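# Slide the paper roll onto the holder post and release

## Task

Thread the paper roll over the wooden holder's upright post so it sits down on the holder's base, then let go so no gripper (or its camera cable) is still touching the roll.

## Robot and tools

Robot: two arms, left_arm and right_arm, each ending in a two-finger gripper. The fingers extend along the gripper's own +z axis and open and close along its y axis. end_effector_position is the point between the finger pads, roughly 1 cm short of the fingertips.

Frame: all positions and orientations are in one scene frame. The origin is at table-top height, halfway between the two arms' nominal bases; +x points out over the table, +z points up, and left_arm sits on the +y side. The arm names do not match left and right in the pictures. Reported hand poses can be wrong by a few centimetres, more at long reach, and an arm at rest in free air may sit a centimetre or more away from its command because of friction and weight.

Row format (used by both execute_actions and move): one flat list of 16 numbers covering both arms, even if only one moves. First left_arm: x, y, z, qw, qx, qy, qz, opening; then the same eight for right_arm. x, y, z are an absolute gripper position in metres in the scene frame; qw..qz are an absolute orientation quaternion with w first. Opening runs from -1 (closed) to +1 (fully open, 0.094 m). Nothing in a row is an offset. To keep an arm still, repeat its last reported pose and desired opening exactly; to hold an orientation, send the same quaternion every time rather than the drifting reported one. The controller limits orientation change to 40 degrees from the measured one per step.

execute_actions, argument actions (list with zero or one entry), optional cameras:
- [] just reports the state, with pictures.
- {"rows": [...], "steps": n}: 1 to 15 rows, n at most 15 (default 15), each step 1/30 s; each row is one step and the last row repeats. Minimum 5 steps. The result is taken 5 steps before the end; those steps finish afterwards. The call is refused, sending nothing, if any target lies over 0.6 m from that arm's last reported position along any gripper axis.
- {"steps": n} without rows: waits up to 300 steps counted from the previous result, reply time included.
Pictures come back only for an empty list or when cameras names them (["all"] for all, [] for none).

move: target is one 16-number row or a list of up to 15 rows; each gripper follows a straight path toward its pose, turning the shorter way. speed is top path speed in m/s, 0.002 to 2.9, default 0.25 (rotation up to twice that in rad/s), one value or one per target. blend (m) rounds corners of a multi-row list. Everything shares a 10 s cap. blocking=false returns about 0.5 s after the start while the move continues. Openings of the first row are sent immediately; openings of later rows are applied only on arrival once everything is at rest. Paths ignore obstacles and the other arm, grippers lag and overshoot at speed, and a path near an arm's own base can flip its shoulder, so route around the base. The result adds a move: line: done, off_target, moving, held or fault, plus limits=paced (pose clipped) or limits=held (steps withheld). An arm not named is done (within 10 mm and 2 degrees). done does not mean no contact.



Results list per arm end_effector_position, end_effector_quat_wxyz, Joint positions (last entry = measured finger opening in metres), Joint velocities ("within noise" means at rest), joint torques (joints 1-3 wrap at ±28 N m), grip_measured on the opening scale, Hand target (the pose currently being driven to), Time used, and possibly a BASES line, MOTOR HOT or OVER-TEMPERATURE FAULT. Cameras: cam_high is fixed overhead-front, the two wrist cameras ride on the hands; all are 672x504, and the calibration lines give K and T_world_to_cam.

Gripping: empty, grip_measured reads up to about 2.7 mm wide; squeezing a hard part it reads a bit narrower than the part. The gripper reaches full force about 0.05 below the reading at first contact (more for round or soft items), so close gently on the roll, which can squash. To release, command an opening clearly above grip_measured.

Avoid: dropping the roll or letting it go while it is still moving, knocking anything off the table, fast hits or pushing far past a contact, bringing the two grippers or cameras together, closing one gripper on the other's fingers, and long stretched-out or loaded holds that overheat motors (a fault folds that arm away for the rest of the scene). Loose items may occasionally be nudged by an outside push, so check before releasing.

Each tool is called after "Request:" as a command line: name --argument value for each argument, lists and objects as JSON in quotes; but a table of rows of numbers goes row by row, as --pt "numbers of a row", without its own name.

## Session

Request:
execute_actions --actions '[]' --cameras '["all"]'

Scene clock: 0.00 s of 4400.00 s.
left_arm: end_effector_position=(+0.3990, +0.2155, +0.3339) grip_measured=+1.000 end_effector_quat_wxyz=(+0.613, -0.149, +0.751, -0.193) | right_arm: end_effector_position=(+0.2363, -0.1520, +0.2376) grip_measured=+1.000 end_effector_quat_wxyz=(+0.503, -0.064, +0.821, +0.263)
Joint positions: left_arm=[-0.192 0.968 0.891 -0.096 -0.063 -0.512 0.094] | right_arm=[0.621 0.795 0.631 -0.201 0.071 0.431 0.094]
Joint velocities: within noise
Joint torques (N m): no reading
Motor temperatures (°C): left_arm=[23 24 21 24 22 21 23] | right_arm=[23 23 23 22 22 23 24]
Heat: left arm: 24 °C; right arm: 24 °C.
Hand target: left_arm +0.3971, +0.2160, +0.3393; +0.618, -0.147, +0.748, -0.193 | right_arm +0.2363, -0.1523, +0.2440; +0.509, -0.063, +0.816, +0.265

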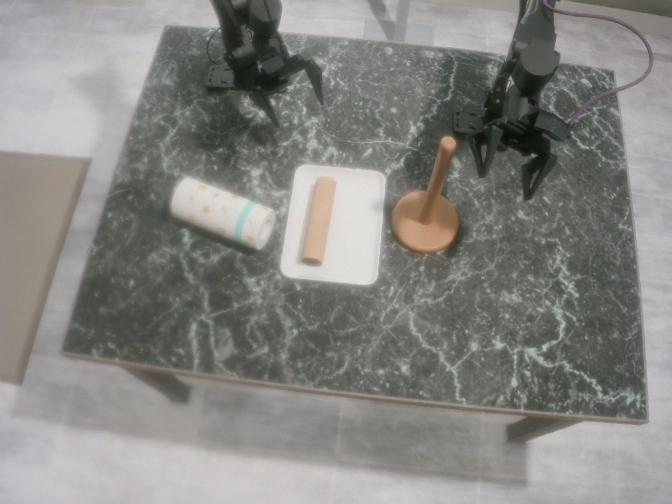

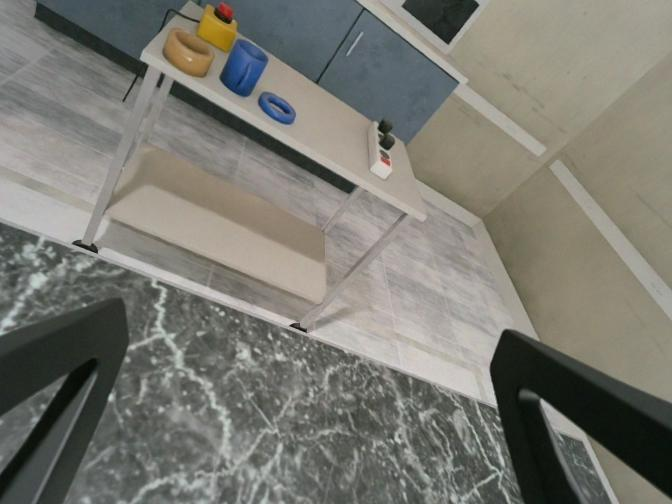

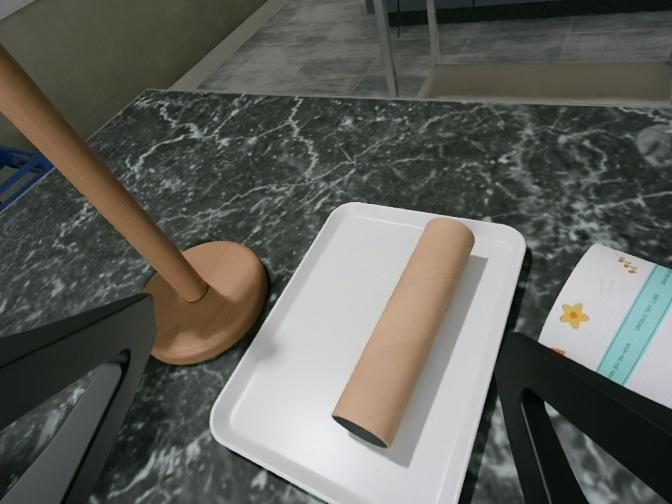

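Request:
move --target '[0.382, 0.411, 0.334, 0.6423, -0.3473, 0.6823, -0.0193, 1.0, 0.369, -0.295, 0.20, 0.0, -0.6066, 0.795, 0.0, 1.0]' --speed 0.5 --blocking false --cameras '["cam_high"]'

Request:
zoom_image --camera "cam_high" --region '[150, 150, 310, 270]'

Request:
zoom_image --camera "cam_high" --region '[360, 120, 520, 270]'

Request:
wait --seconds 3

Scene clock: 7.90 s of 4400.00 s.
left_arm: end_effector_position=(+0.4008, +0.2520, +0.3340) grip_measured=+1.000 end_effector_quat_wxyz=(+0.622, -0.187, +0.743, -0.162) | right_arm: end_effector_position=(+0.2737, -0.1933, +0.2324) grip_measured=+1.000 end_effector_quat_wxyz=(+0.456, -0.119, +0.858, +0.205)
Joint positions: left_arm=[-0.092 0.963 0.891 -0.104 -0.064 -0.512 0.094] | right_arm=[0.301 0.955 0.809 -0.392 -0.212 0.16 0.094]
Joint velocities: left_arm=[0.32 -0.081 -0.012 0.037 0.037 0.007 0] | right_arm=[-0.803 0.662 0.789 -0.74 -0.828 -1.048 0]
Joint torques (N m): left_arm=[0.47 -4.71 7.47 2.07 -0.13 -0.03] | right_arm=[-0.12 -1.83 10.99 1.74 -0.18 -0.02]
Motor temperatures (°C): left_arm=[23 24 22 27 22 21 23] | right_arm=[23 23 23 25 22 23 24]
Heat: left arm: 27 °C; right arm: 25 °C.
Hand target: left_arm +0.3937, +0.2632, +0.3378; +0.628, -0.198, +0.737, -0.151 | right_arm +0.2677, -0.1878, +0.2350; +0.427, -0.194, +0.858, +0.211
Off the commanded pose: left_arm 0.160 m, 26 deg | right_arm 0.143 m, 82 deg.
Kept back: nothing.
move: running
Images, in order (width x height): cam_high 672x504.

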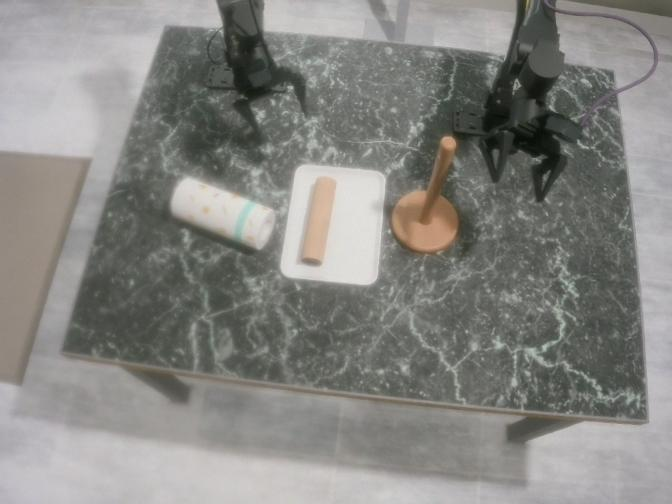

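Scaled by 3.150 from the camera's 672x504 image, which has a finer 960x720 frame.

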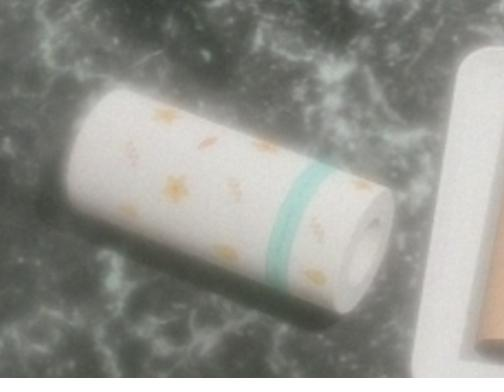

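Scaled by 3.150 from the camera's 672x504 image, which has a finer 960x720 frame.

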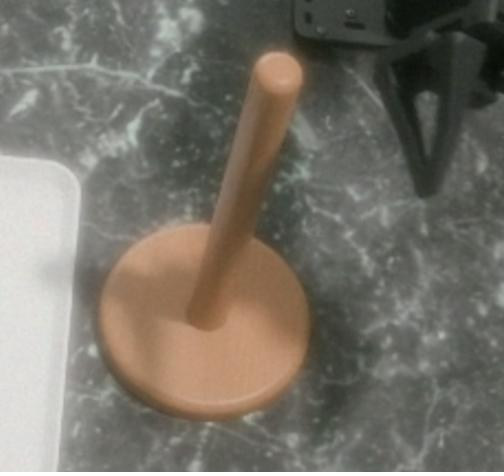

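Scene clock: 9.77 s of 4400.00 s.
left_arm: end_effector_position=(+0.3809, +0.4072, +0.3273) grip_measured=+1.000 end_effector_quat_wxyz=(+0.637, -0.344, +0.690, -0.022) | right_arm: end_effector_position=(+0.3657, -0.2968, +0.2012) grip_measured=+1.000 end_effector_quat_wxyz=(+0.053, -0.599, +0.798, -0.029)
Joint positions: left_arm=[0.334 0.996 0.891 -0.085 -0.074 -0.512 0.094] | right_arm=[0.068 1.993 2.111 -1.569 -0.008 -1.206 0.094]
Joint velocities: within noise
Joint torques (N m): left_arm=[0.36 -2.32 9.28 2.27 -0.11 -0.06] | right_arm=[0.55 -9.18 9.14 0.3 0.07 -0.04]
Motor temperatures (°C): left_arm=[23 24 22 27 22 21 23] | right_arm=[23 24 24 25 22 23 24]
Heat: left arm: 27 °C; right arm: 25 °C.
Hand target: left_arm +0.3819, +0.4109, +0.3339; +0.643, -0.347, +0.683, -0.019 | right_arm +0.3687, -0.2951, +0.1994; +0.047, -0.605, +0.794, -0.029
Off the commanded pose: left_arm 0.008 m, 1 deg | right_arm 0.004 m, 7 deg.
joint sent to its limit (right arm) — joint 4 (wrist pitch), lower limit.
earlier move: off_target (right_arm)
wait: 1.87 of 3 s (the move ended)
camera_calibration:
cam_left_wrist: T_world_to_cam=[[0.417947, -0.703366, 0.574975, -0.0650714], [-0.335579, -0.707671, -0.621762, 0.644491], [0.84422, 0.0669135, -0.531804, -0.0710804], [0, 0, 0, 1]] pos_world=[0.303482, 0.415075, 0.400334]
cam_right_wrist: T_world_to_cam=[[0.983073, -0.159874, 0.0894836, -0.425781], [-0.183044, -0.878017, 0.442246, -0.25891], [0.0078647, -0.45114, -0.892419, 0.146602], [0, 0, 0, 1]] pos_world=[0.370029, -0.229261, 0.283433]

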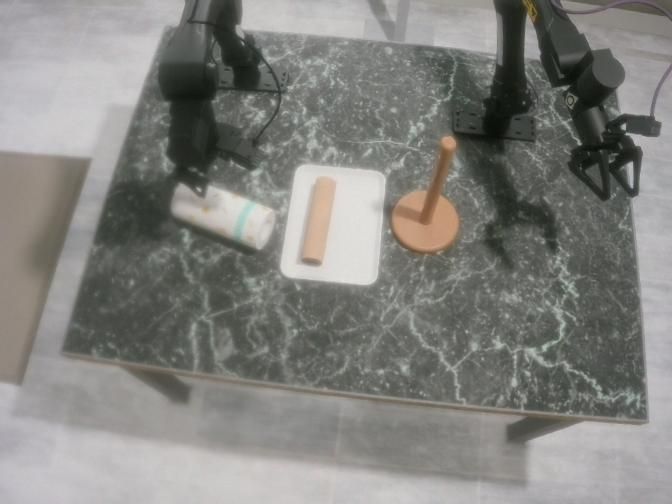

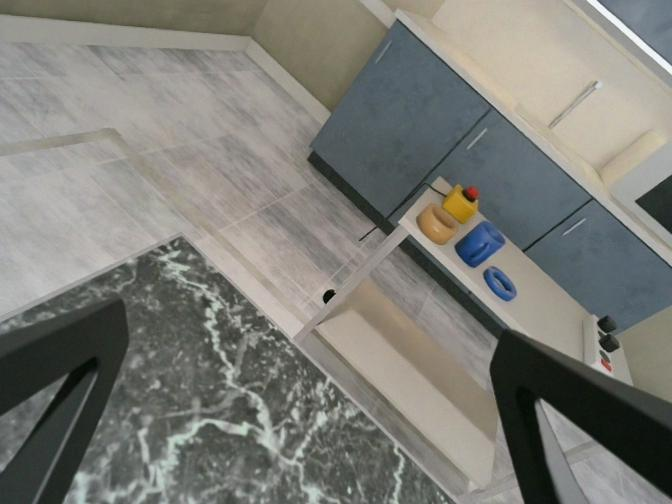

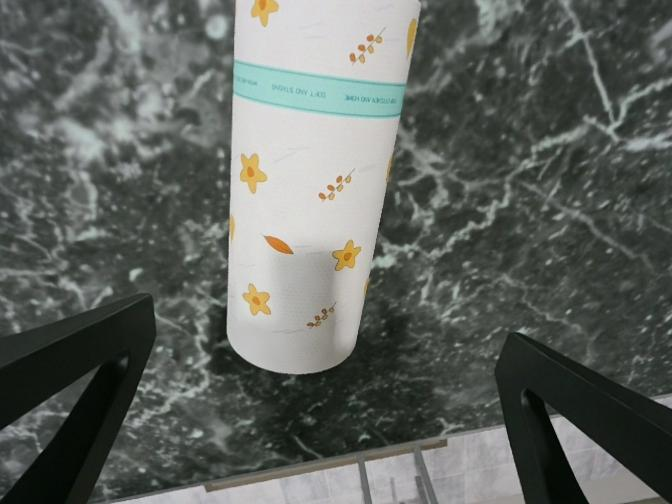

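Request:
move --target '[0.382, 0.411, 0.334, 0.6423, -0.3473, 0.6823, -0.0193, 1.0, 0.3675, -0.296, 0.118, 0.0, -0.5983, 0.8012, 0.0, 1.0]' --speed 0.3 --cameras '["cam_high", "cam_right_wrist"]'

Scene clock: 15.00 s of 4400.00 s.
left_arm: end_effector_position=(+0.3810, +0.4072, +0.3274) grip_measured=+1.000 end_effector_quat_wxyz=(+0.637, -0.344, +0.690, -0.022) | right_arm: end_effector_position=(+0.3673, -0.2974, +0.1272) grip_measured=+1.000 end_effector_quat_wxyz=(+0.009, -0.599, +0.801, -0.003)
Joint positions: left_arm=[0.334 0.996 0.891 -0.084 -0.074 -0.512 0.094] | right_arm=[0.068 2.043 1.889 -1.399 -0.004 -1.202 0.094]
Joint velocities: within noise
Joint torques (N m): left_arm=[0.34 -2.36 9.31 2.26 -0.11 -0.07] | right_arm=[0.38 -10.62 5.52 0.34 0.05 0.08]
Motor temperatures (°C): left_arm=[23 24 22 28 22 21 23] | right_arm=[23 24 24 24 22 23 24]
Heat: left arm: 28 °C; right arm: 24 °C.
Hand target: left_arm +0.3819, +0.4109, +0.3338; +0.642, -0.347, +0.683, -0.019 | right_arm +0.3673, -0.2961, +0.1181; +0.000, -0.598, +0.801, +0.000
Off the commanded pose: left_arm 0.008 m, 1 deg | right_arm 0.009 m, 1 deg.
Kept back: nothing.
move: done
camera_calibration:
cam_right_wrist: T_world_to_cam=[[0.986393, -0.164185, -0.00845247, -0.410872], [-0.141107, -0.871889, 0.468933, -0.243292], [-0.0843613, -0.46136, -0.883193, 0.109982], [0, 0, 0, 1]] pos_world=[0.38023, -0.228841, 0.20775]
Images, in order (width x height): cam_high 672x504, cam_right_wrist 672x504.

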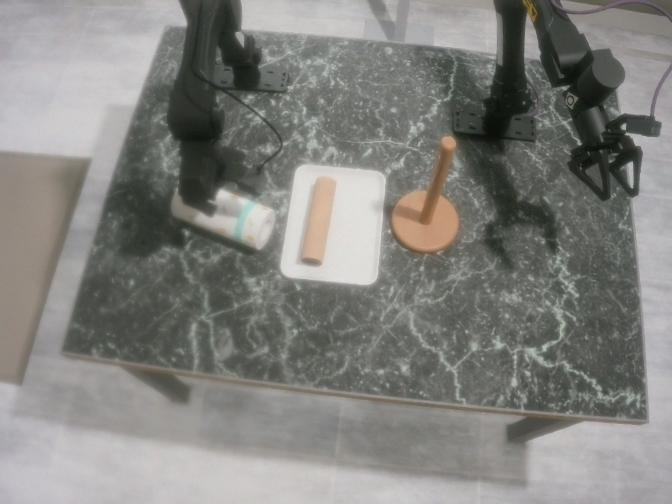

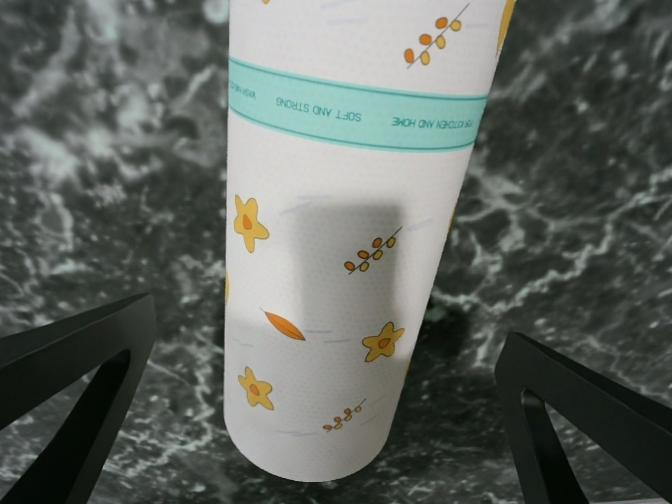

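Request:
zoom_image --camera "cam_right_wrist" --region '[90, 260, 290, 410]'

Request:
zoom_image --camera "cam_right_wrist" --region '[370, 290, 570, 440]'

Scaled by 2.520 from the camera's 672x504 image, which has a finer 960x720 frame.

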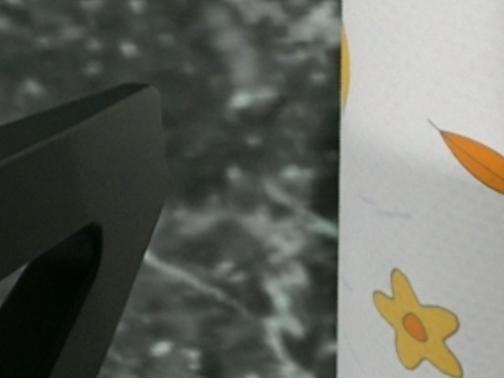

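Scaled by 2.520 from the camera's 672x504 image, which has a finer 960x720 frame.

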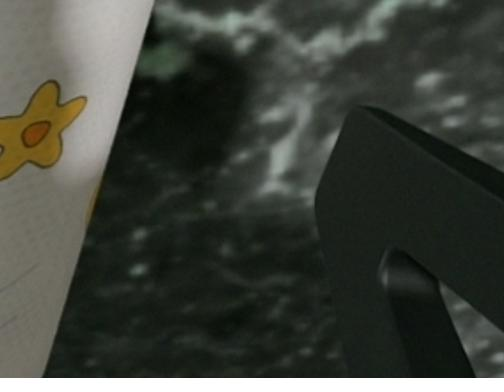

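Request:
move --target '[0.382, 0.411, 0.334, 0.6423, -0.3473, 0.6823, -0.0193, 1.0, 0.3690, -0.2955, 0.046, 0.0, -0.5955, 0.8033, 0.0, 1.0]' --speed 0.15 --cameras '["cam_high", "cam_right_wrist"]'

Scene clock: 20.83 s of 4400.00 s.
left_arm: end_effector_position=(+0.3810, +0.4072, +0.3274) grip_measured=+1.000 end_effector_quat_wxyz=(+0.637, -0.344, +0.690, -0.022) | right_arm: end_effector_position=(+0.3720, -0.2972, +0.0588) grip_measured=+1.000 end_effector_quat_wxyz=(+0.013, -0.595, +0.803, -0.006)
Joint positions: left_arm=[0.334 0.996 0.891 -0.084 -0.074 -0.512 0.094] | right_arm=[0.068 2.065 1.649 -1.127 -0.003 -1.194 0.094]
Joint velocities: within noise
Joint torques (N m): left_arm=[0.38 -2.25 9.24 2.25 -0.11 -0.07] | right_arm=[0.51 -10.22 5.2 0.36 0.04 0.1]
Motor temperatures (°C): left_arm=[23 24 23 29 22 21 23] | right_arm=[23 25 24 24 22 23 24]
Heat: left arm: 29 °C; right arm: 25 °C.
Hand target: left_arm +0.3819, +0.4109, +0.3338; +0.642, -0.347, +0.683, -0.019 | right_arm +0.3686, -0.2956, +0.0462; +0.000, -0.595, +0.803, +0.000
Off the commanded pose: left_arm 0.008 m, 1 deg | right_arm 0.013 m, 2 deg.
Kept back: nothing.
move: off_target (right_arm)
camera_calibration:
cam_right_wrist: T_world_to_cam=[[0.985079, -0.172099, 0.00134349, -0.418524], [-0.152743, -0.870639, 0.467608, -0.205655], [-0.0793052, -0.460836, -0.883935, 0.0484554], [0, 0, 0, 1]] pos_world=[0.384709, -0.228749, 0.139559]
Images, in order (width x height): cam_high 672x504, cam_right_wrist 672x504.

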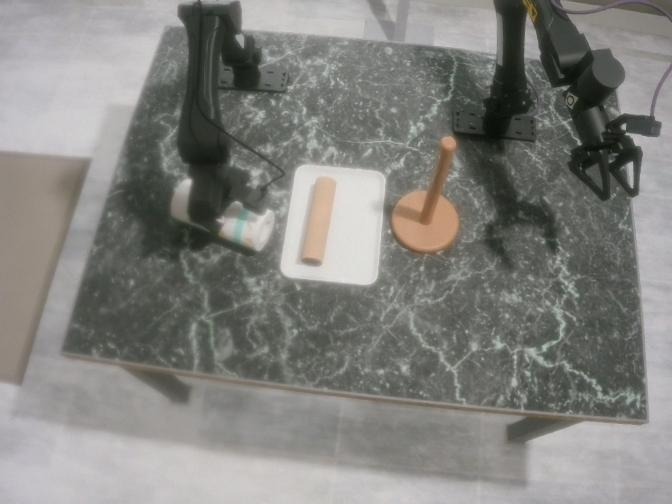

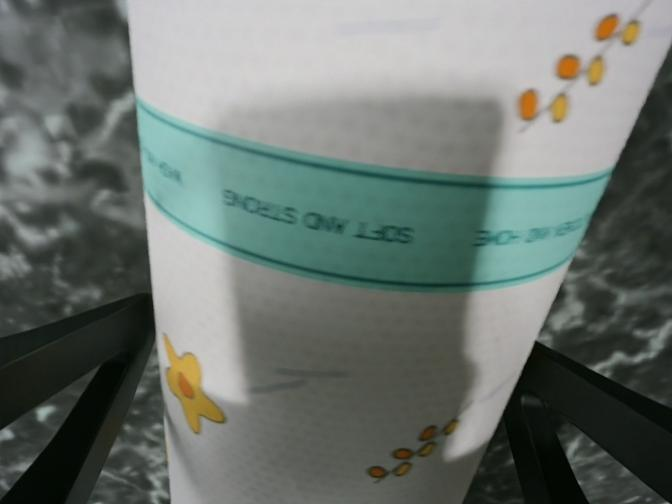

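Request:
move --pt "0.382 0.411 0.334 0.6423 -0.3473 0.6823 -0.0193 1.0 0.3690 -0.2955 0.034 0.0 -0.5955 0.8033 0.0 1.0" --pt "0.382 0.411 0.334 0.6423 -0.3473 0.6823 -0.0193 1.0 0.3690 -0.2955 0.034 0.0 -0.5955 0.8033 0.0 0.82" --pt "0.382 0.411 0.334 0.6423 -0.3473 0.6823 -0.0193 1.0 0.3690 -0.2955 0.034 0.0 -0.5955 0.8033 0.0 0.62" --speed 0.1 --cameras '["cam_high", "cam_right_wrist"]'

Scene clock: 25.07 s of 4400.00 s.
left_arm: end_effector_position=(+0.3810, +0.4072, +0.3275) grip_measured=+1.000 end_effector_quat_wxyz=(+0.637, -0.344, +0.689, -0.022) | right_arm: end_effector_position=(+0.3740, -0.2971, +0.0518) grip_measured=+0.674 end_effector_quat_wxyz=(+0.019, -0.595, +0.803, -0.010)
Joint positions: left_arm=[0.334 0.996 0.891 -0.084 -0.074 -0.512 0.094] | right_arm=[0.068 2.065 1.621 -1.085 -0.003 -1.194 0.079]
Joint velocities: within noise
Joint torques (N m): left_arm=[0.4 -2.33 9.24 2.26 -0.12 -0.08] | right_arm=[0.5 -9.36 4.88 0.41 0.03 0.09]
Motor temperatures (°C): left_arm=[23 24 23 30 22 21 23] | right_arm=[23 25 24 24 22 23 24]
Heat: left arm: 30 °C; right arm: 25 °C.
Hand target: left_arm +0.3819, +0.4109, +0.3339; +0.643, -0.347, +0.683, -0.019 | right_arm +0.3685, -0.2957, +0.0345; +0.000, -0.596, +0.803, +0.000
Off the commanded pose: left_arm 0.008 m, 1 deg | right_arm 0.019 m, 2 deg.
Kept back: nothing.
move: off_target (right_arm); target 2's new opening was sent with right_arm's hand 0.019 m and 2 deg from that target; target 3's new opening was sent with right_arm's hand 0.019 m and 2 deg from that target
camera_calibration:
cam_right_wrist: T_world_to_cam=[[0.984959, -0.172156, 0.0148032, -0.421129], [-0.159214, -0.870942, 0.464876, -0.19956], [-0.0671383, -0.460241, -0.885252, 0.0381437], [0, 0, 0, 1]] pos_world=[0.385582, -0.22875, 0.132772]
Images, in order (width x height): cam_high 672x504, cam_right_wrist 672x504.

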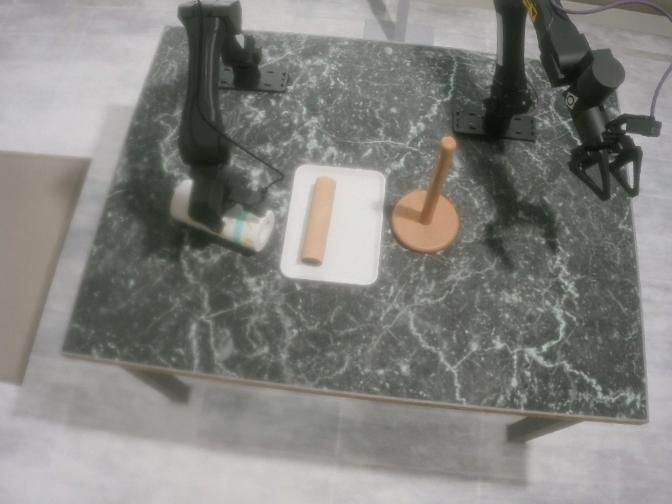

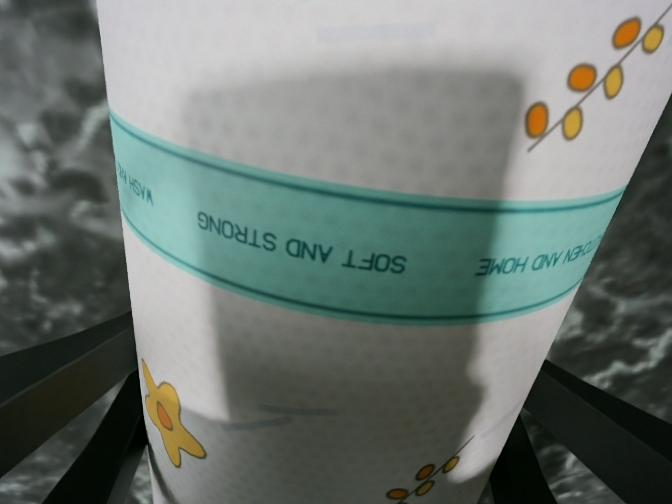

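Request:
move --pt "0.382 0.411 0.334 0.6423 -0.3473 0.6823 -0.0193 1.0 0.3735 -0.2965 0.15 0.0 -0.5955 0.8033 0.0 0.58" --pt "0.382 0.411 0.334 0.6423 -0.3473 0.6823 -0.0193 1.0 0.35 -0.05 0.44 0.6402 -0.3138 0.6226 0.3227 0.58" --pt "0.382 0.411 0.334 0.6423 -0.3473 0.6823 -0.0193 1.0 0.3256 0.1328 0.45 0.6402 -0.3138 0.6226 0.3227 0.58" --speed '[0.2, 0.45, 0.3]' --blend '[0.04, 0.05, 0.0]' --cameras '["cam_high", "cam_right_wrist", "cam_left_wrist"]'

Request:
zoom_image --camera "cam_high" --region '[360, 60, 520, 260]'

Scene clock: 38.17 s of 4400.00 s.
left_arm: end_effector_position=(+0.3810, +0.4072, +0.3275) grip_measured=+1.000 end_effector_quat_wxyz=(+0.637, -0.344, +0.689, -0.022) | right_arm: end_effector_position=(+0.3190, +0.1324, +0.4391) grip_measured=+0.674 end_effector_quat_wxyz=(+0.629, -0.324, +0.628, +0.324)
Joint positions: left_arm=[0.334 0.996 0.891 -0.084 -0.074 -0.512 0.094] | right_arm=[0.905 1.824 1.842 -0.016 -0.033 -0.001 0.079]
Joint velocities: within noise
Joint torques (N m): left_arm=[0.46 -2.37 9.25 2.27 -0.11 -0.08] | right_arm=[-0.34 -9.61 11.74 2 0.15 0.03]
Motor temperatures (°C): left_arm=[23 24 23 31 22 21 23] | right_arm=[23 26 24 24 22 23 25]
Heat: left arm: 31 °C; right arm: 26 °C.
Hand target: left_arm +0.3819, +0.4109, +0.3339; +0.643, -0.347, +0.683, -0.019 | right_arm +0.3251, +0.1323, +0.4496; +0.640, -0.314, +0.622, +0.323
Off the commanded pose: left_arm 0.008 m, 1 deg | right_arm 0.013 m, 2 deg.
Kept back: nothing.
move: off_target (right_arm)
camera_calibration:
cam_left_wrist: T_world_to_cam=[[0.417583, -0.703496, 0.57508, -0.065006], [-0.335094, -0.707523, -0.622192, 0.644515], [0.844593, 0.0671113, -0.531187, -0.0714697], [0, 0, 0, 1]] pos_world=[0.303481, 0.415074, 0.400432]
cam_right_wrist: T_world_to_cam=[[0.822286, -0.55562, 0.123011, -0.243516], [-0.177862, -0.456257, -0.871891, 0.523723], [0.540565, 0.695065, -0.473998, 0.0475978], [0, 0, 0, 1]] pos_world=[0.26766, 0.0705665, 0.509146]

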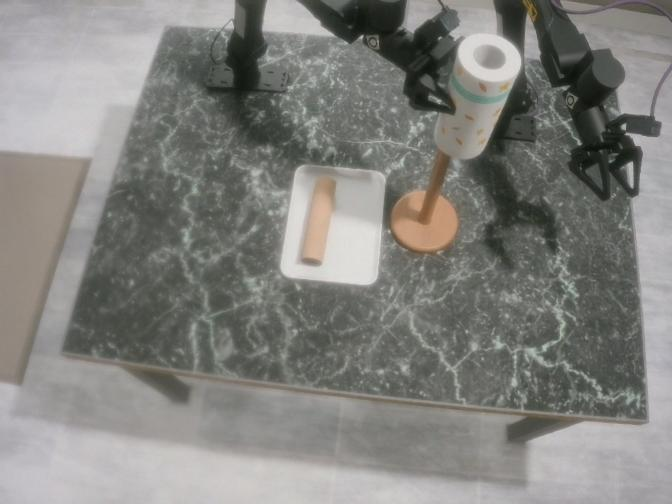

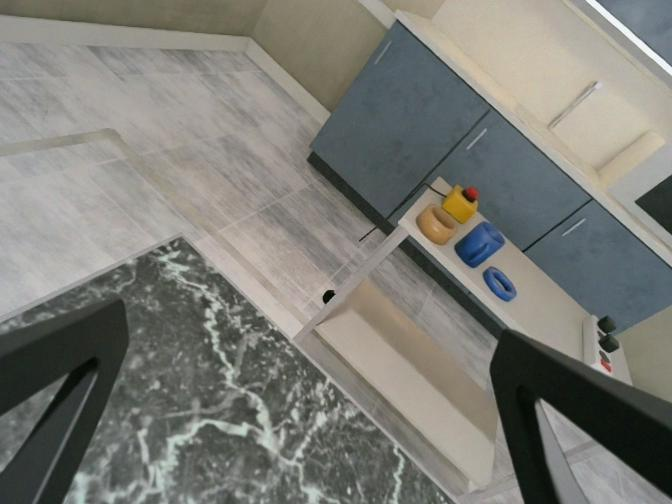

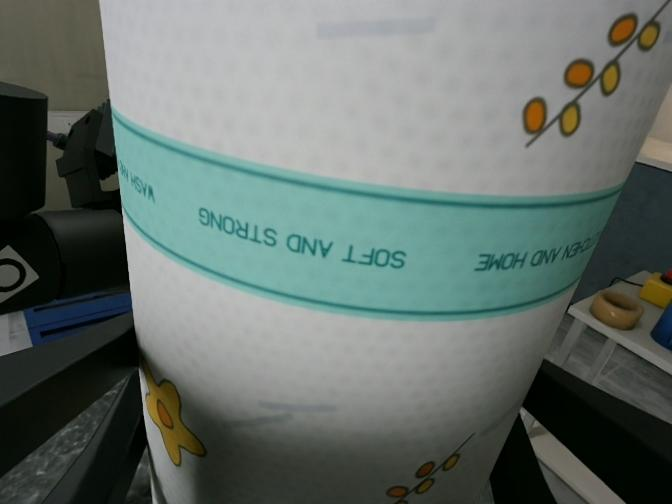

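Scaled by 2.520 from the camera's 672x504 image, which has a finer 960x720 frame.

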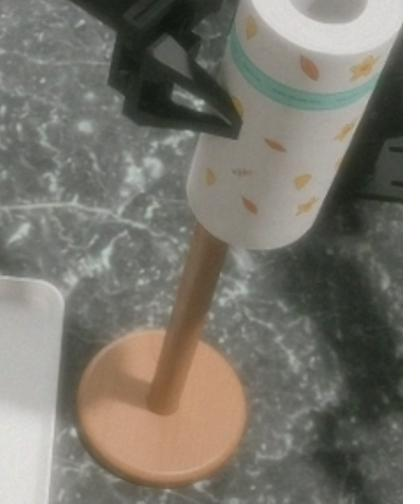

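Request:
zoom_image --camera "cam_high" --region '[410, 20, 550, 180]'

Scaled by 3.150 from the camera's 672x504 image, which has a finer 960x720 frame.

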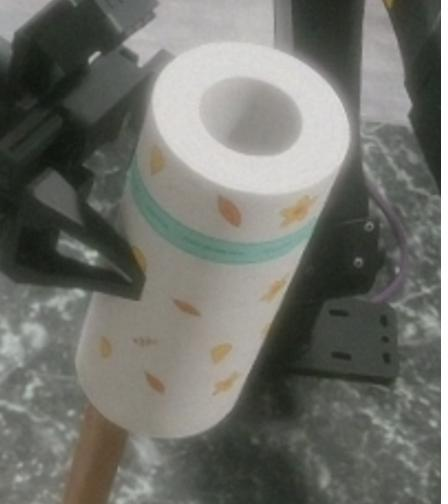

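Request:
move --target '[0.382, 0.411, 0.334, 0.6423, -0.3473, 0.6823, -0.0193, 1.0, 0.3163, 0.1133, 0.458, 0.6489, -0.3093, 0.6136, 0.3270, 0.58]' --speed 0.12 --cameras '["cam_high"]'

Request:
zoom_image --camera "cam_high" --region '[400, 20, 520, 180]'

Request:
zoom_image --camera "cam_high" --region '[380, 120, 500, 260]'

Scene clock: 45.43 s of 4400.00 s.
left_arm: end_effector_position=(+0.3810, +0.4072, +0.3275) grip_measured=+1.000 end_effector_quat_wxyz=(+0.637, -0.344, +0.689, -0.022) | right_arm: end_effector_position=(+0.3239, +0.1304, +0.4257) grip_measured=+0.674 end_effector_quat_wxyz=(+0.624, -0.324, +0.636, +0.318)
Joint positions: left_arm=[0.334 0.996 0.891 -0.084 -0.074 -0.512 0.094] | right_arm=[0.897 1.821 1.804 -0.001 -0.032 -0.001 0.079]
Joint velocities: within noise
Joint torques (N m): left_arm=[0.47 -2.32 9.24 2.26 -0.12 -0.07] | right_arm=[-0.57 -16.99 6.39 2.25 -0.01 0.06]
Motor temperatures (°C): left_arm=[23 24 23 32 22 21 23] | right_arm=[23 26 24 26 22 23 25]
Heat: left arm: 32 °C; right arm: 26 °C.
Hand target: left_arm +0.3819, +0.4109, +0.3339; +0.643, -0.347, +0.683, -0.019 | right_arm +0.3163, +0.1138, +0.4575; +0.648, -0.310, +0.614, +0.327
Off the commanded pose: left_arm 0.008 m, 1 deg | right_arm 0.037 m, 4 deg.
Kept back: nothing.
move: off_target (right_arm)
Images, in order (width x height): cam_high 672x504.

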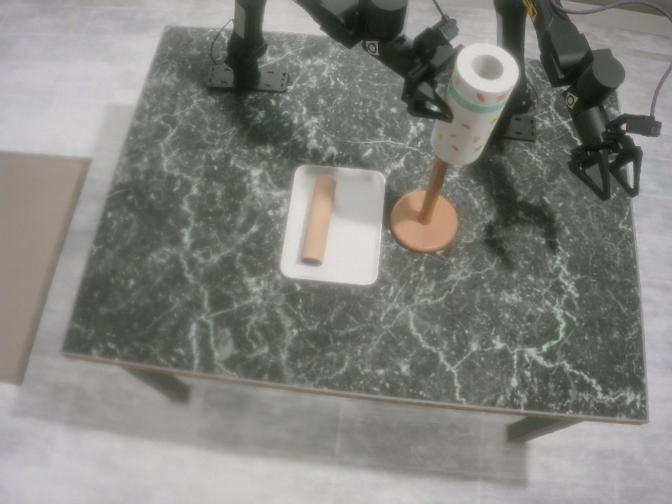

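Scaled by 3.150 from the camera's 672x504 image, which has a finer 960x720 frame.

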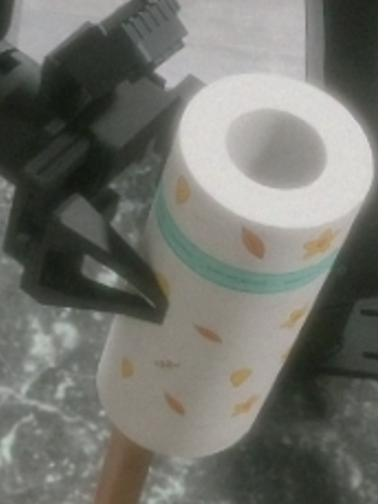

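Scaled by 3.600 from the camera's 672x504 image, which has a finer 960x720 frame.

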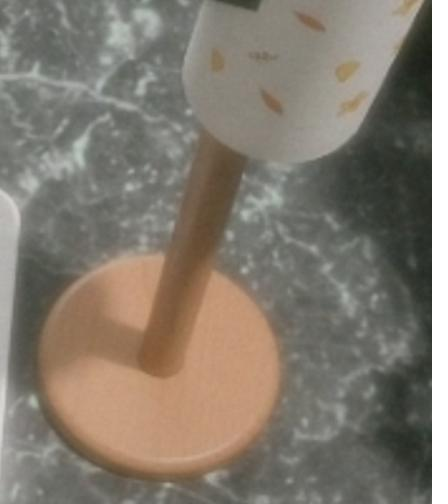

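Request:
move --pt "0.382 0.411 0.334 0.6423 -0.3473 0.6823 -0.0193 1.0 0.293 0.092 0.53 0.6478 -0.3099 0.6147 0.3265 0.58" --pt "0.382 0.411 0.334 0.6423 -0.3473 0.6823 -0.0193 1.0 0.3130 0.1180 0.437 0.6315 -0.3183 0.6315 0.3183 0.58" --speed '[0.2, 0.15]' --cameras '["cam_high"]'

Request:
zoom_image --camera "cam_high" --region '[400, 20, 520, 180]'

Request:
zoom_image --camera "cam_high" --region '[380, 120, 500, 260]'

Scene clock: 51.00 s of 4400.00 s.
left_arm: end_effector_position=(+0.3810, +0.4072, +0.3275) grip_measured=+1.000 end_effector_quat_wxyz=(+0.637, -0.344, +0.689, -0.022) | right_arm: end_effector_position=(+0.3159, +0.1192, +0.4291) grip_measured=+0.674 end_effector_quat_wxyz=(+0.621, -0.325, +0.640, +0.315)
Joint positions: left_arm=[0.334 0.996 0.891 -0.084 -0.074 -0.512 0.094] | right_arm=[0.897 1.771 1.769 -0.028 -0.028 -0.001 0.079]
Joint velocities: within noise
Joint torques (N m): left_arm=[0.43 -2.32 9.21 2.26 -0.11 -0.08] | right_arm=[0.51 -11.9 6.63 2.27 0.13 0.04]
Motor temperatures (°C): left_arm=[23 24 23 32 22 21 23] | right_arm=[23 27 24 28 22 23 25]
Heat: left arm: 32 °C; right arm: 28 °C.
Hand target: left_arm +0.3819, +0.4109, +0.3339; +0.643, -0.347, +0.683, -0.019 | right_arm +0.3130, +0.1180, +0.4369; +0.631, -0.318, +0.632, +0.318
Off the commanded pose: left_arm 0.008 m, 1 deg | right_arm 0.008 m, 2 deg.
Kept back: nothing.
move: done
Images, in order (width x height): cam_high 672x504.

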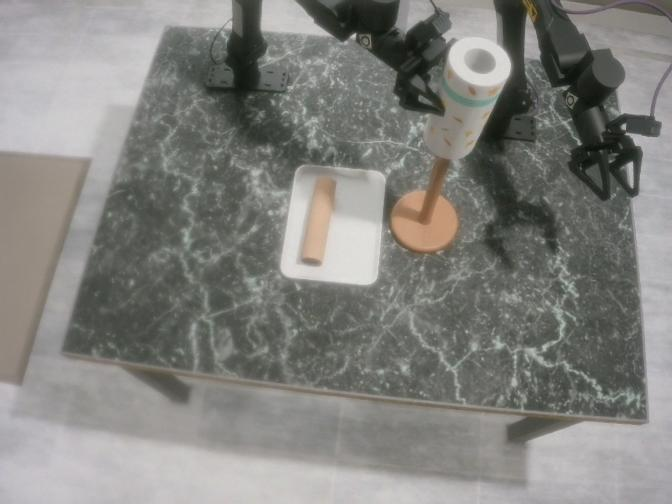

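Scaled by 3.150 from the camera's 672x504 image, which has a finer 960x720 frame.

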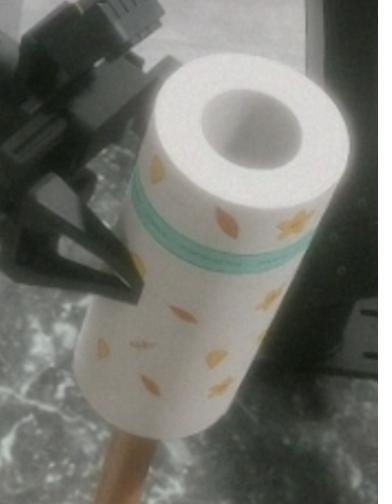

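Scaled by 3.600 from the camera's 672x504 image, which has a finer 960x720 frame.

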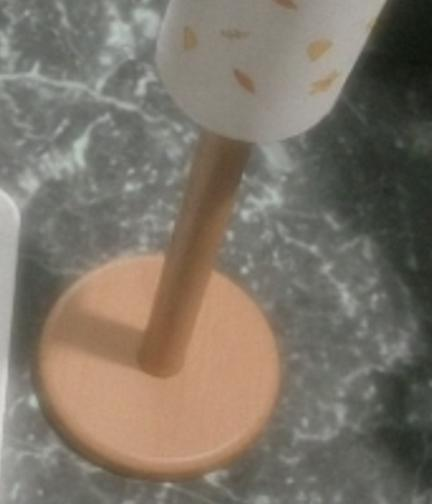

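Request:
move --target '[0.382, 0.411, 0.334, 0.6423, -0.3473, 0.6823, -0.0193, 1.0, 0.3055, 0.1055, 0.4585, 0.6557, -0.3055, 0.6062, 0.3305, 0.58]' --speed 0.15 --cameras '["cam_high"]'

Request:
zoom_image --camera "cam_high" --region '[400, 20, 520, 180]'

Request:
zoom_image --camera "cam_high" --region '[400, 110, 500, 220]'

Scene clock: 57.47 s of 4400.00 s.
left_arm: end_effector_position=(+0.3810, +0.4072, +0.3275) grip_measured=+1.000 end_effector_quat_wxyz=(+0.637, -0.344, +0.689, -0.022) | right_arm: end_effector_position=(+0.3153, +0.1184, +0.4307) grip_measured=+0.674 end_effector_quat_wxyz=(+0.635, -0.318, +0.627, +0.321)
Joint positions: left_arm=[0.334 0.996 0.891 -0.084 -0.074 -0.512 0.094] | right_arm=[0.897 1.759 1.717 0.054 -0.028 -0.001 0.079]
Joint velocities: within noise
Joint torques (N m): left_arm=[0.44 -2.3 9.24 2.27 -0.13 -0.07] | right_arm=[0.14 -15.64 6.57 2.24 0.08 0.06]
Motor temperatures (°C): left_arm=[23 24 23 33 22 21 23] | right_arm=[23 26 24 28 22 23 26]
Heat: left arm: 33 °C; right arm: 28 °C.
Hand target: left_arm +0.3819, +0.4109, +0.3339; +0.643, -0.347, +0.683, -0.019 | right_arm +0.3057, +0.1058, +0.4581; +0.655, -0.306, +0.607, +0.330
Off the commanded pose: left_arm 0.008 m, 1 deg | right_arm 0.032 m, 4 deg.
Kept back: nothing.
move: off_target (right_arm)
Images, in order (width x height): cam_high 672x504.

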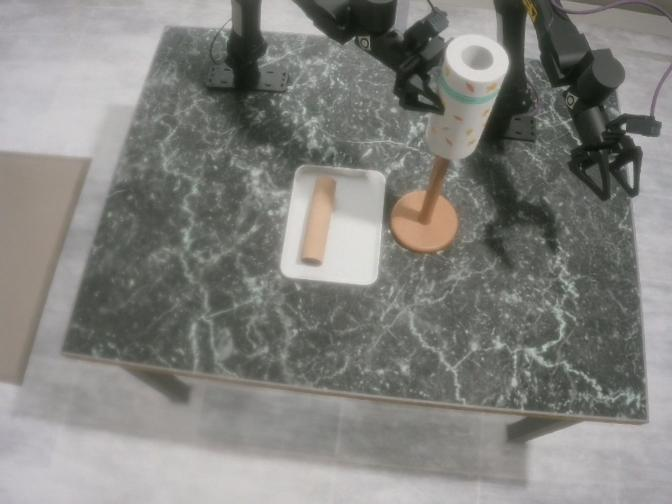

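Scaled by 3.150 from the camera's 672x504 image, which has a finer 960x720 frame.

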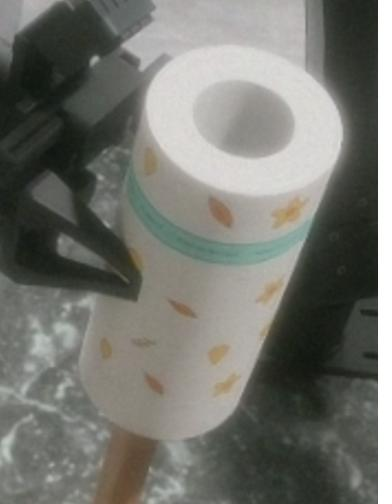

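Scaled by 4.582 from the camera's 672x504 image, which has a finer 960x720 frame.

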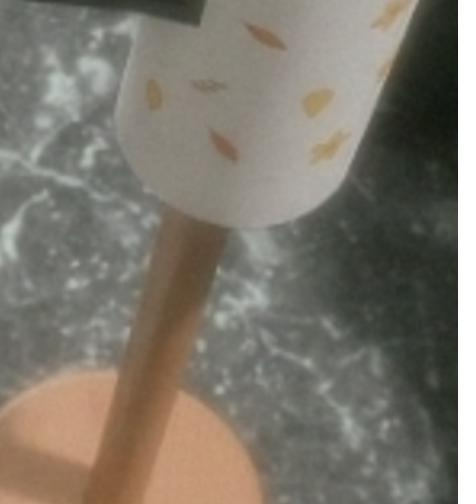

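Request:
move --target '[0.382, 0.411, 0.334, 0.6423, -0.3473, 0.6823, -0.0193, 1.0, 0.2999, 0.0977, 0.4725, 0.6596, -0.3014, 0.6025, 0.3328, 0.58]' --speed 0.15 --cameras '["cam_high"]'

Request:
zoom_image --camera "cam_high" --region '[400, 20, 520, 180]'

Request:
zoom_image --camera "cam_high" --region '[400, 110, 500, 220]'

Scene clock: 61.60 s of 4400.00 s.
left_arm: end_effector_position=(+0.3810, +0.4072, +0.3275) grip_measured=+1.000 end_effector_quat_wxyz=(+0.637, -0.344, +0.689, -0.022) | right_arm: end_effector_position=(+0.3095, +0.1109, +0.4461) grip_measured=+0.674 end_effector_quat_wxyz=(+0.643, -0.314, +0.618, +0.325)
Joint positions: left_arm=[0.334 0.996 0.891 -0.084 -0.074 -0.512 0.094] | right_arm=[0.897 1.729 1.717 0.051 -0.028 -0.001 0.079]
Joint velocities: within noise
Joint torques (N m): left_arm=[0.4 -2.37 9.16 2.27 -0.09 -0.07] | right_arm=[0.12 -14.83 7.68 2.02 0.11 0.1]
Motor temperatures (°C): left_arm=[23 24 23 33 22 21 23] | right_arm=[23 27 24 29 22 23 26]
Heat: left arm: 33 °C; right arm: 29 °C.
Hand target: left_arm +0.3819, +0.4109, +0.3338; +0.643, -0.347, +0.683, -0.019 | right_arm +0.3001, +0.0980, +0.4722; +0.660, -0.302, +0.603, +0.333
Off the commanded pose: left_arm 0.008 m, 1 deg | right_arm 0.031 m, 3 deg.
Kept back: nothing.
move: off_target (right_arm)
Images, in order (width x height): cam_high 672x504.

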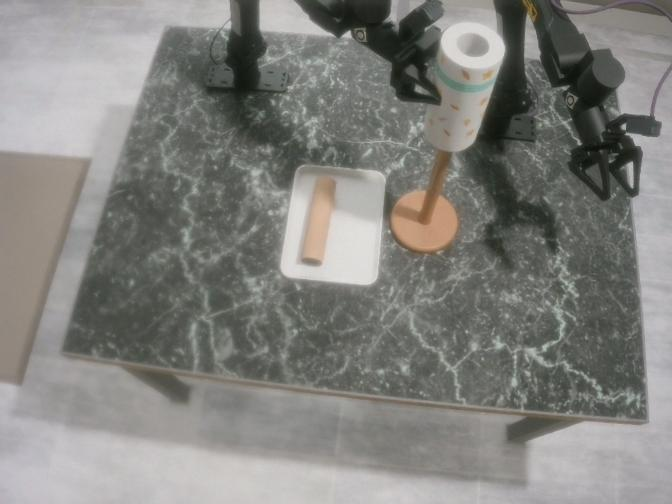

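Scaled by 3.150 from the camera's 672x504 image, which has a finer 960x720 frame.

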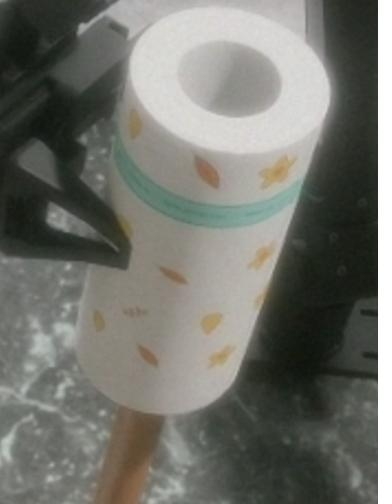

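Scaled by 4.582 from the camera's 672x504 image, which has a finer 960x720 frame.

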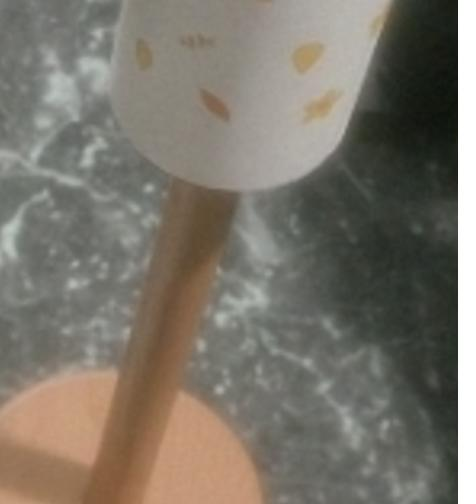

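Request:
move --target '[0.382, 0.411, 0.334, 0.6423, -0.3473, 0.6823, -0.0193, 1.0, 0.3107, 0.1123, 0.355, 0.6544, -0.3073, 0.6080, 0.3298, 0.58]' --speed 0.12 --cameras '["cam_high"]'

Request:
zoom_image --camera "cam_high" --region '[380, 40, 510, 260]'

Scene clock: 64.90 s of 4400.00 s.
left_arm: end_effector_position=(+0.3810, +0.4072, +0.3275) grip_measured=+1.000 end_effector_quat_wxyz=(+0.637, -0.344, +0.689, -0.022) | right_arm: end_effector_position=(+0.3099, +0.1115, +0.3585) grip_measured=+0.674 end_effector_quat_wxyz=(+0.651, -0.310, +0.610, +0.329)
Joint positions: left_arm=[0.334 0.996 0.891 -0.084 -0.074 -0.512 0.094] | right_arm=[0.897 1.718 1.331 0.45 -0.028 -0.001 0.079]
Joint velocities: within noise
Joint torques (N m): left_arm=[0.44 -2.35 9.2 2.25 -0.11 -0.07] | right_arm=[0.08 -9.69 6.6 2.24 0.05 0.05]
Motor temperatures (°C): left_arm=[23 24 24 33 22 21 23] | right_arm=[23 27 24 29 22 23 26]
Heat: left arm: 33 °C; right arm: 29 °C.
Hand target: left_arm +0.3819, +0.4109, +0.3338; +0.643, -0.347, +0.683, -0.019 | right_arm +0.3106, +0.1123, +0.3549; +0.654, -0.307, +0.608, +0.329
Off the commanded pose: left_arm 0.008 m, 1 deg | right_arm 0.004 m, 1 deg.
Kept back: nothing.
move: done
Images, in order (width x height): cam_high 672x504.

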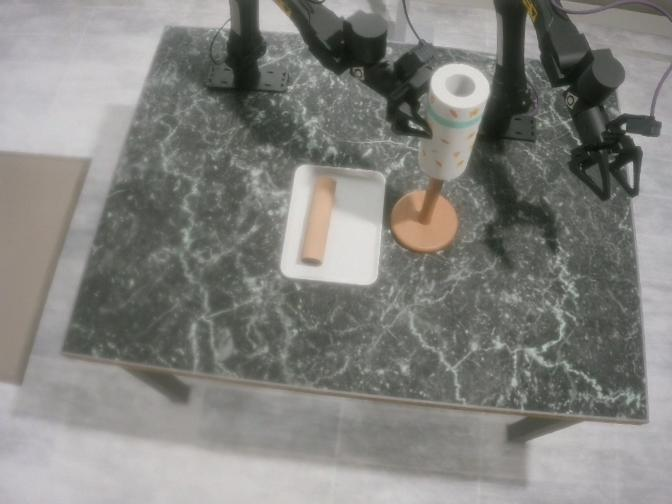

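Scaled by 2.291 from the camera's 672x504 image, which has a finer 960x720 frame.

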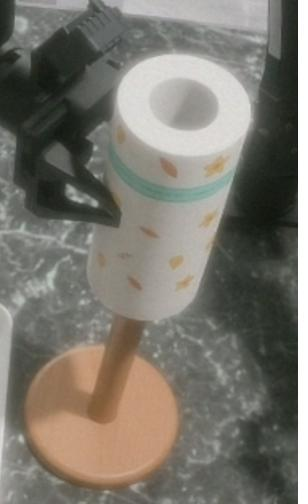

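Request:
move --target '[0.382, 0.411, 0.334, 0.6423, -0.3473, 0.6823, -0.0193, 1.0, 0.3161, 0.1196, 0.2334, 0.6397, -0.3141, 0.6231, 0.3224, 0.58]' --speed 0.12 --cameras '["cam_high"]'

Request:
zoom_image --camera "cam_high" --region '[370, 60, 500, 260]'

Scene clock: 67.60 s of 4400.00 s.
left_arm: end_effector_position=(+0.3810, +0.4072, +0.3275) grip_measured=+1.000 end_effector_quat_wxyz=(+0.637, -0.344, +0.689, -0.022) | right_arm: end_effector_position=(+0.3159, +0.1191, +0.2408) grip_measured=+0.674 end_effector_quat_wxyz=(+0.639, -0.316, +0.623, +0.323)
Joint positions: left_arm=[0.334 0.996 0.891 -0.084 -0.074 -0.512 0.094] | right_arm=[0.897 1.894 1.093 0.824 -0.028 -0.001 0.079]
Joint velocities: within noise
Joint torques (N m): left_arm=[0.42 -2.36 9.22 2.25 -0.12 -0.07] | right_arm=[0.21 -9.91 6.04 2.24 0.07 0.04]
Motor temperatures (°C): left_arm=[23 24 24 33 22 21 23] | right_arm=[23 27 24 30 22 23 26]
Heat: left arm: 33 °C; right arm: 30 °C.
Hand target: left_arm +0.3819, +0.4109, +0.3338; +0.643, -0.347, +0.683, -0.019 | right_arm +0.3160, +0.1196, +0.2334; +0.639, -0.314, +0.623, +0.322
Off the commanded pose: left_arm 0.008 m, 1 deg | right_arm 0.007 m, 0 deg.
Kept back: nothing.
move: done
Images, in order (width x height): cam_high 672x504.

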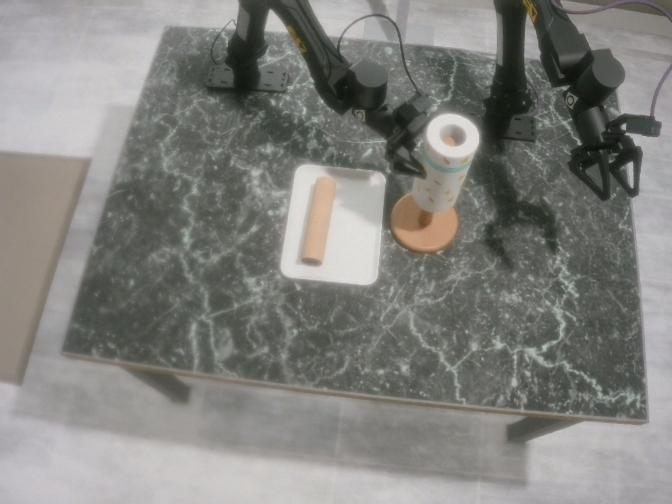

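Scaled by 2.520 from the camera's 672x504 image, which has a finer 960x720 frame.

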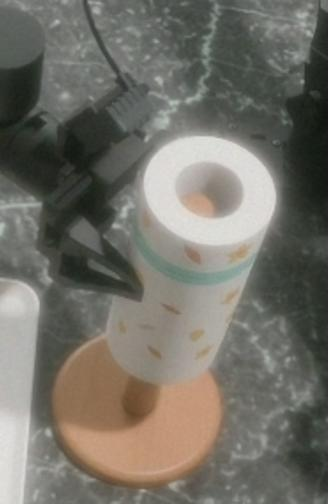

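Request:
move --target '[0.382, 0.411, 0.334, 0.6423, -0.3473, 0.6823, -0.0193, 1.0, 0.3161, 0.1197, 0.1560, 0.6443, -0.3117, 0.6183, 0.3247, 0.58]' --speed 0.12 --cameras '["cam_high"]'

Request:
zoom_image --camera "cam_high" --region '[370, 100, 490, 260]'

Scene clock: 69.57 s of 4400.00 s.
left_arm: end_effector_position=(+0.3810, +0.4072, +0.3275) grip_measured=+1.000 end_effector_quat_wxyz=(+0.637, -0.344, +0.689, -0.022) | right_arm: end_effector_position=(+0.3169, +0.1204, +0.1640) grip_measured=+0.674 end_effector_quat_wxyz=(+0.643, -0.314, +0.618, +0.325)
Joint positions: left_arm=[0.334 0.996 0.891 -0.084 -0.074 -0.512 0.094] | right_arm=[0.897 2.107 1.006 1.141 -0.028 -0.001 0.079]
Joint velocities: within noise
Joint torques (N m): left_arm=[0.32 -2.29 9.2 2.28 -0.1 -0.06] | right_arm=[0.24 -10.35 5.15 2.28 0.09 0.05]
Motor temperatures (°C): left_arm=[23 24 24 33 22 21 23] | right_arm=[23 27 24 30 22 23 26]
Heat: left arm: 33 °C; right arm: 30 °C.
Hand target: left_arm +0.3819, +0.4109, +0.3338; +0.643, -0.347, +0.683, -0.019 | right_arm +0.3160, +0.1197, +0.1562; +0.644, -0.312, +0.618, +0.325
Off the commanded pose: left_arm 0.008 m, 1 deg | right_arm 0.008 m, 0 deg.
Kept back: nothing.
move: done
Images, in order (width x height): cam_high 672x504.

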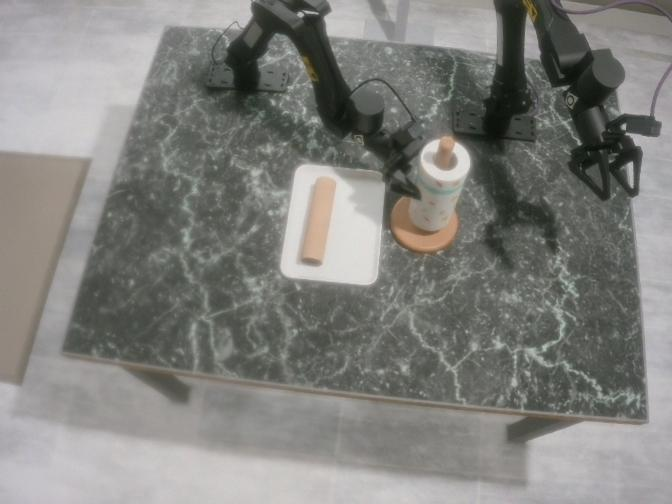

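Scaled by 3.150 from the camera's 672x504 image, which has a finer 960x720 frame.

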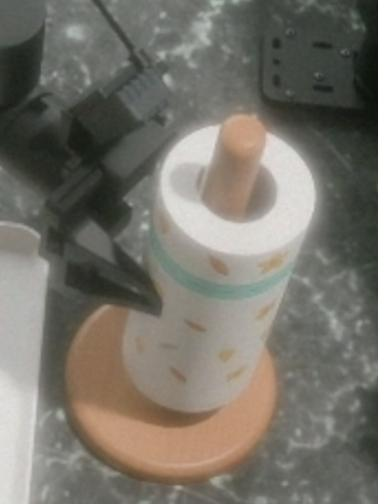

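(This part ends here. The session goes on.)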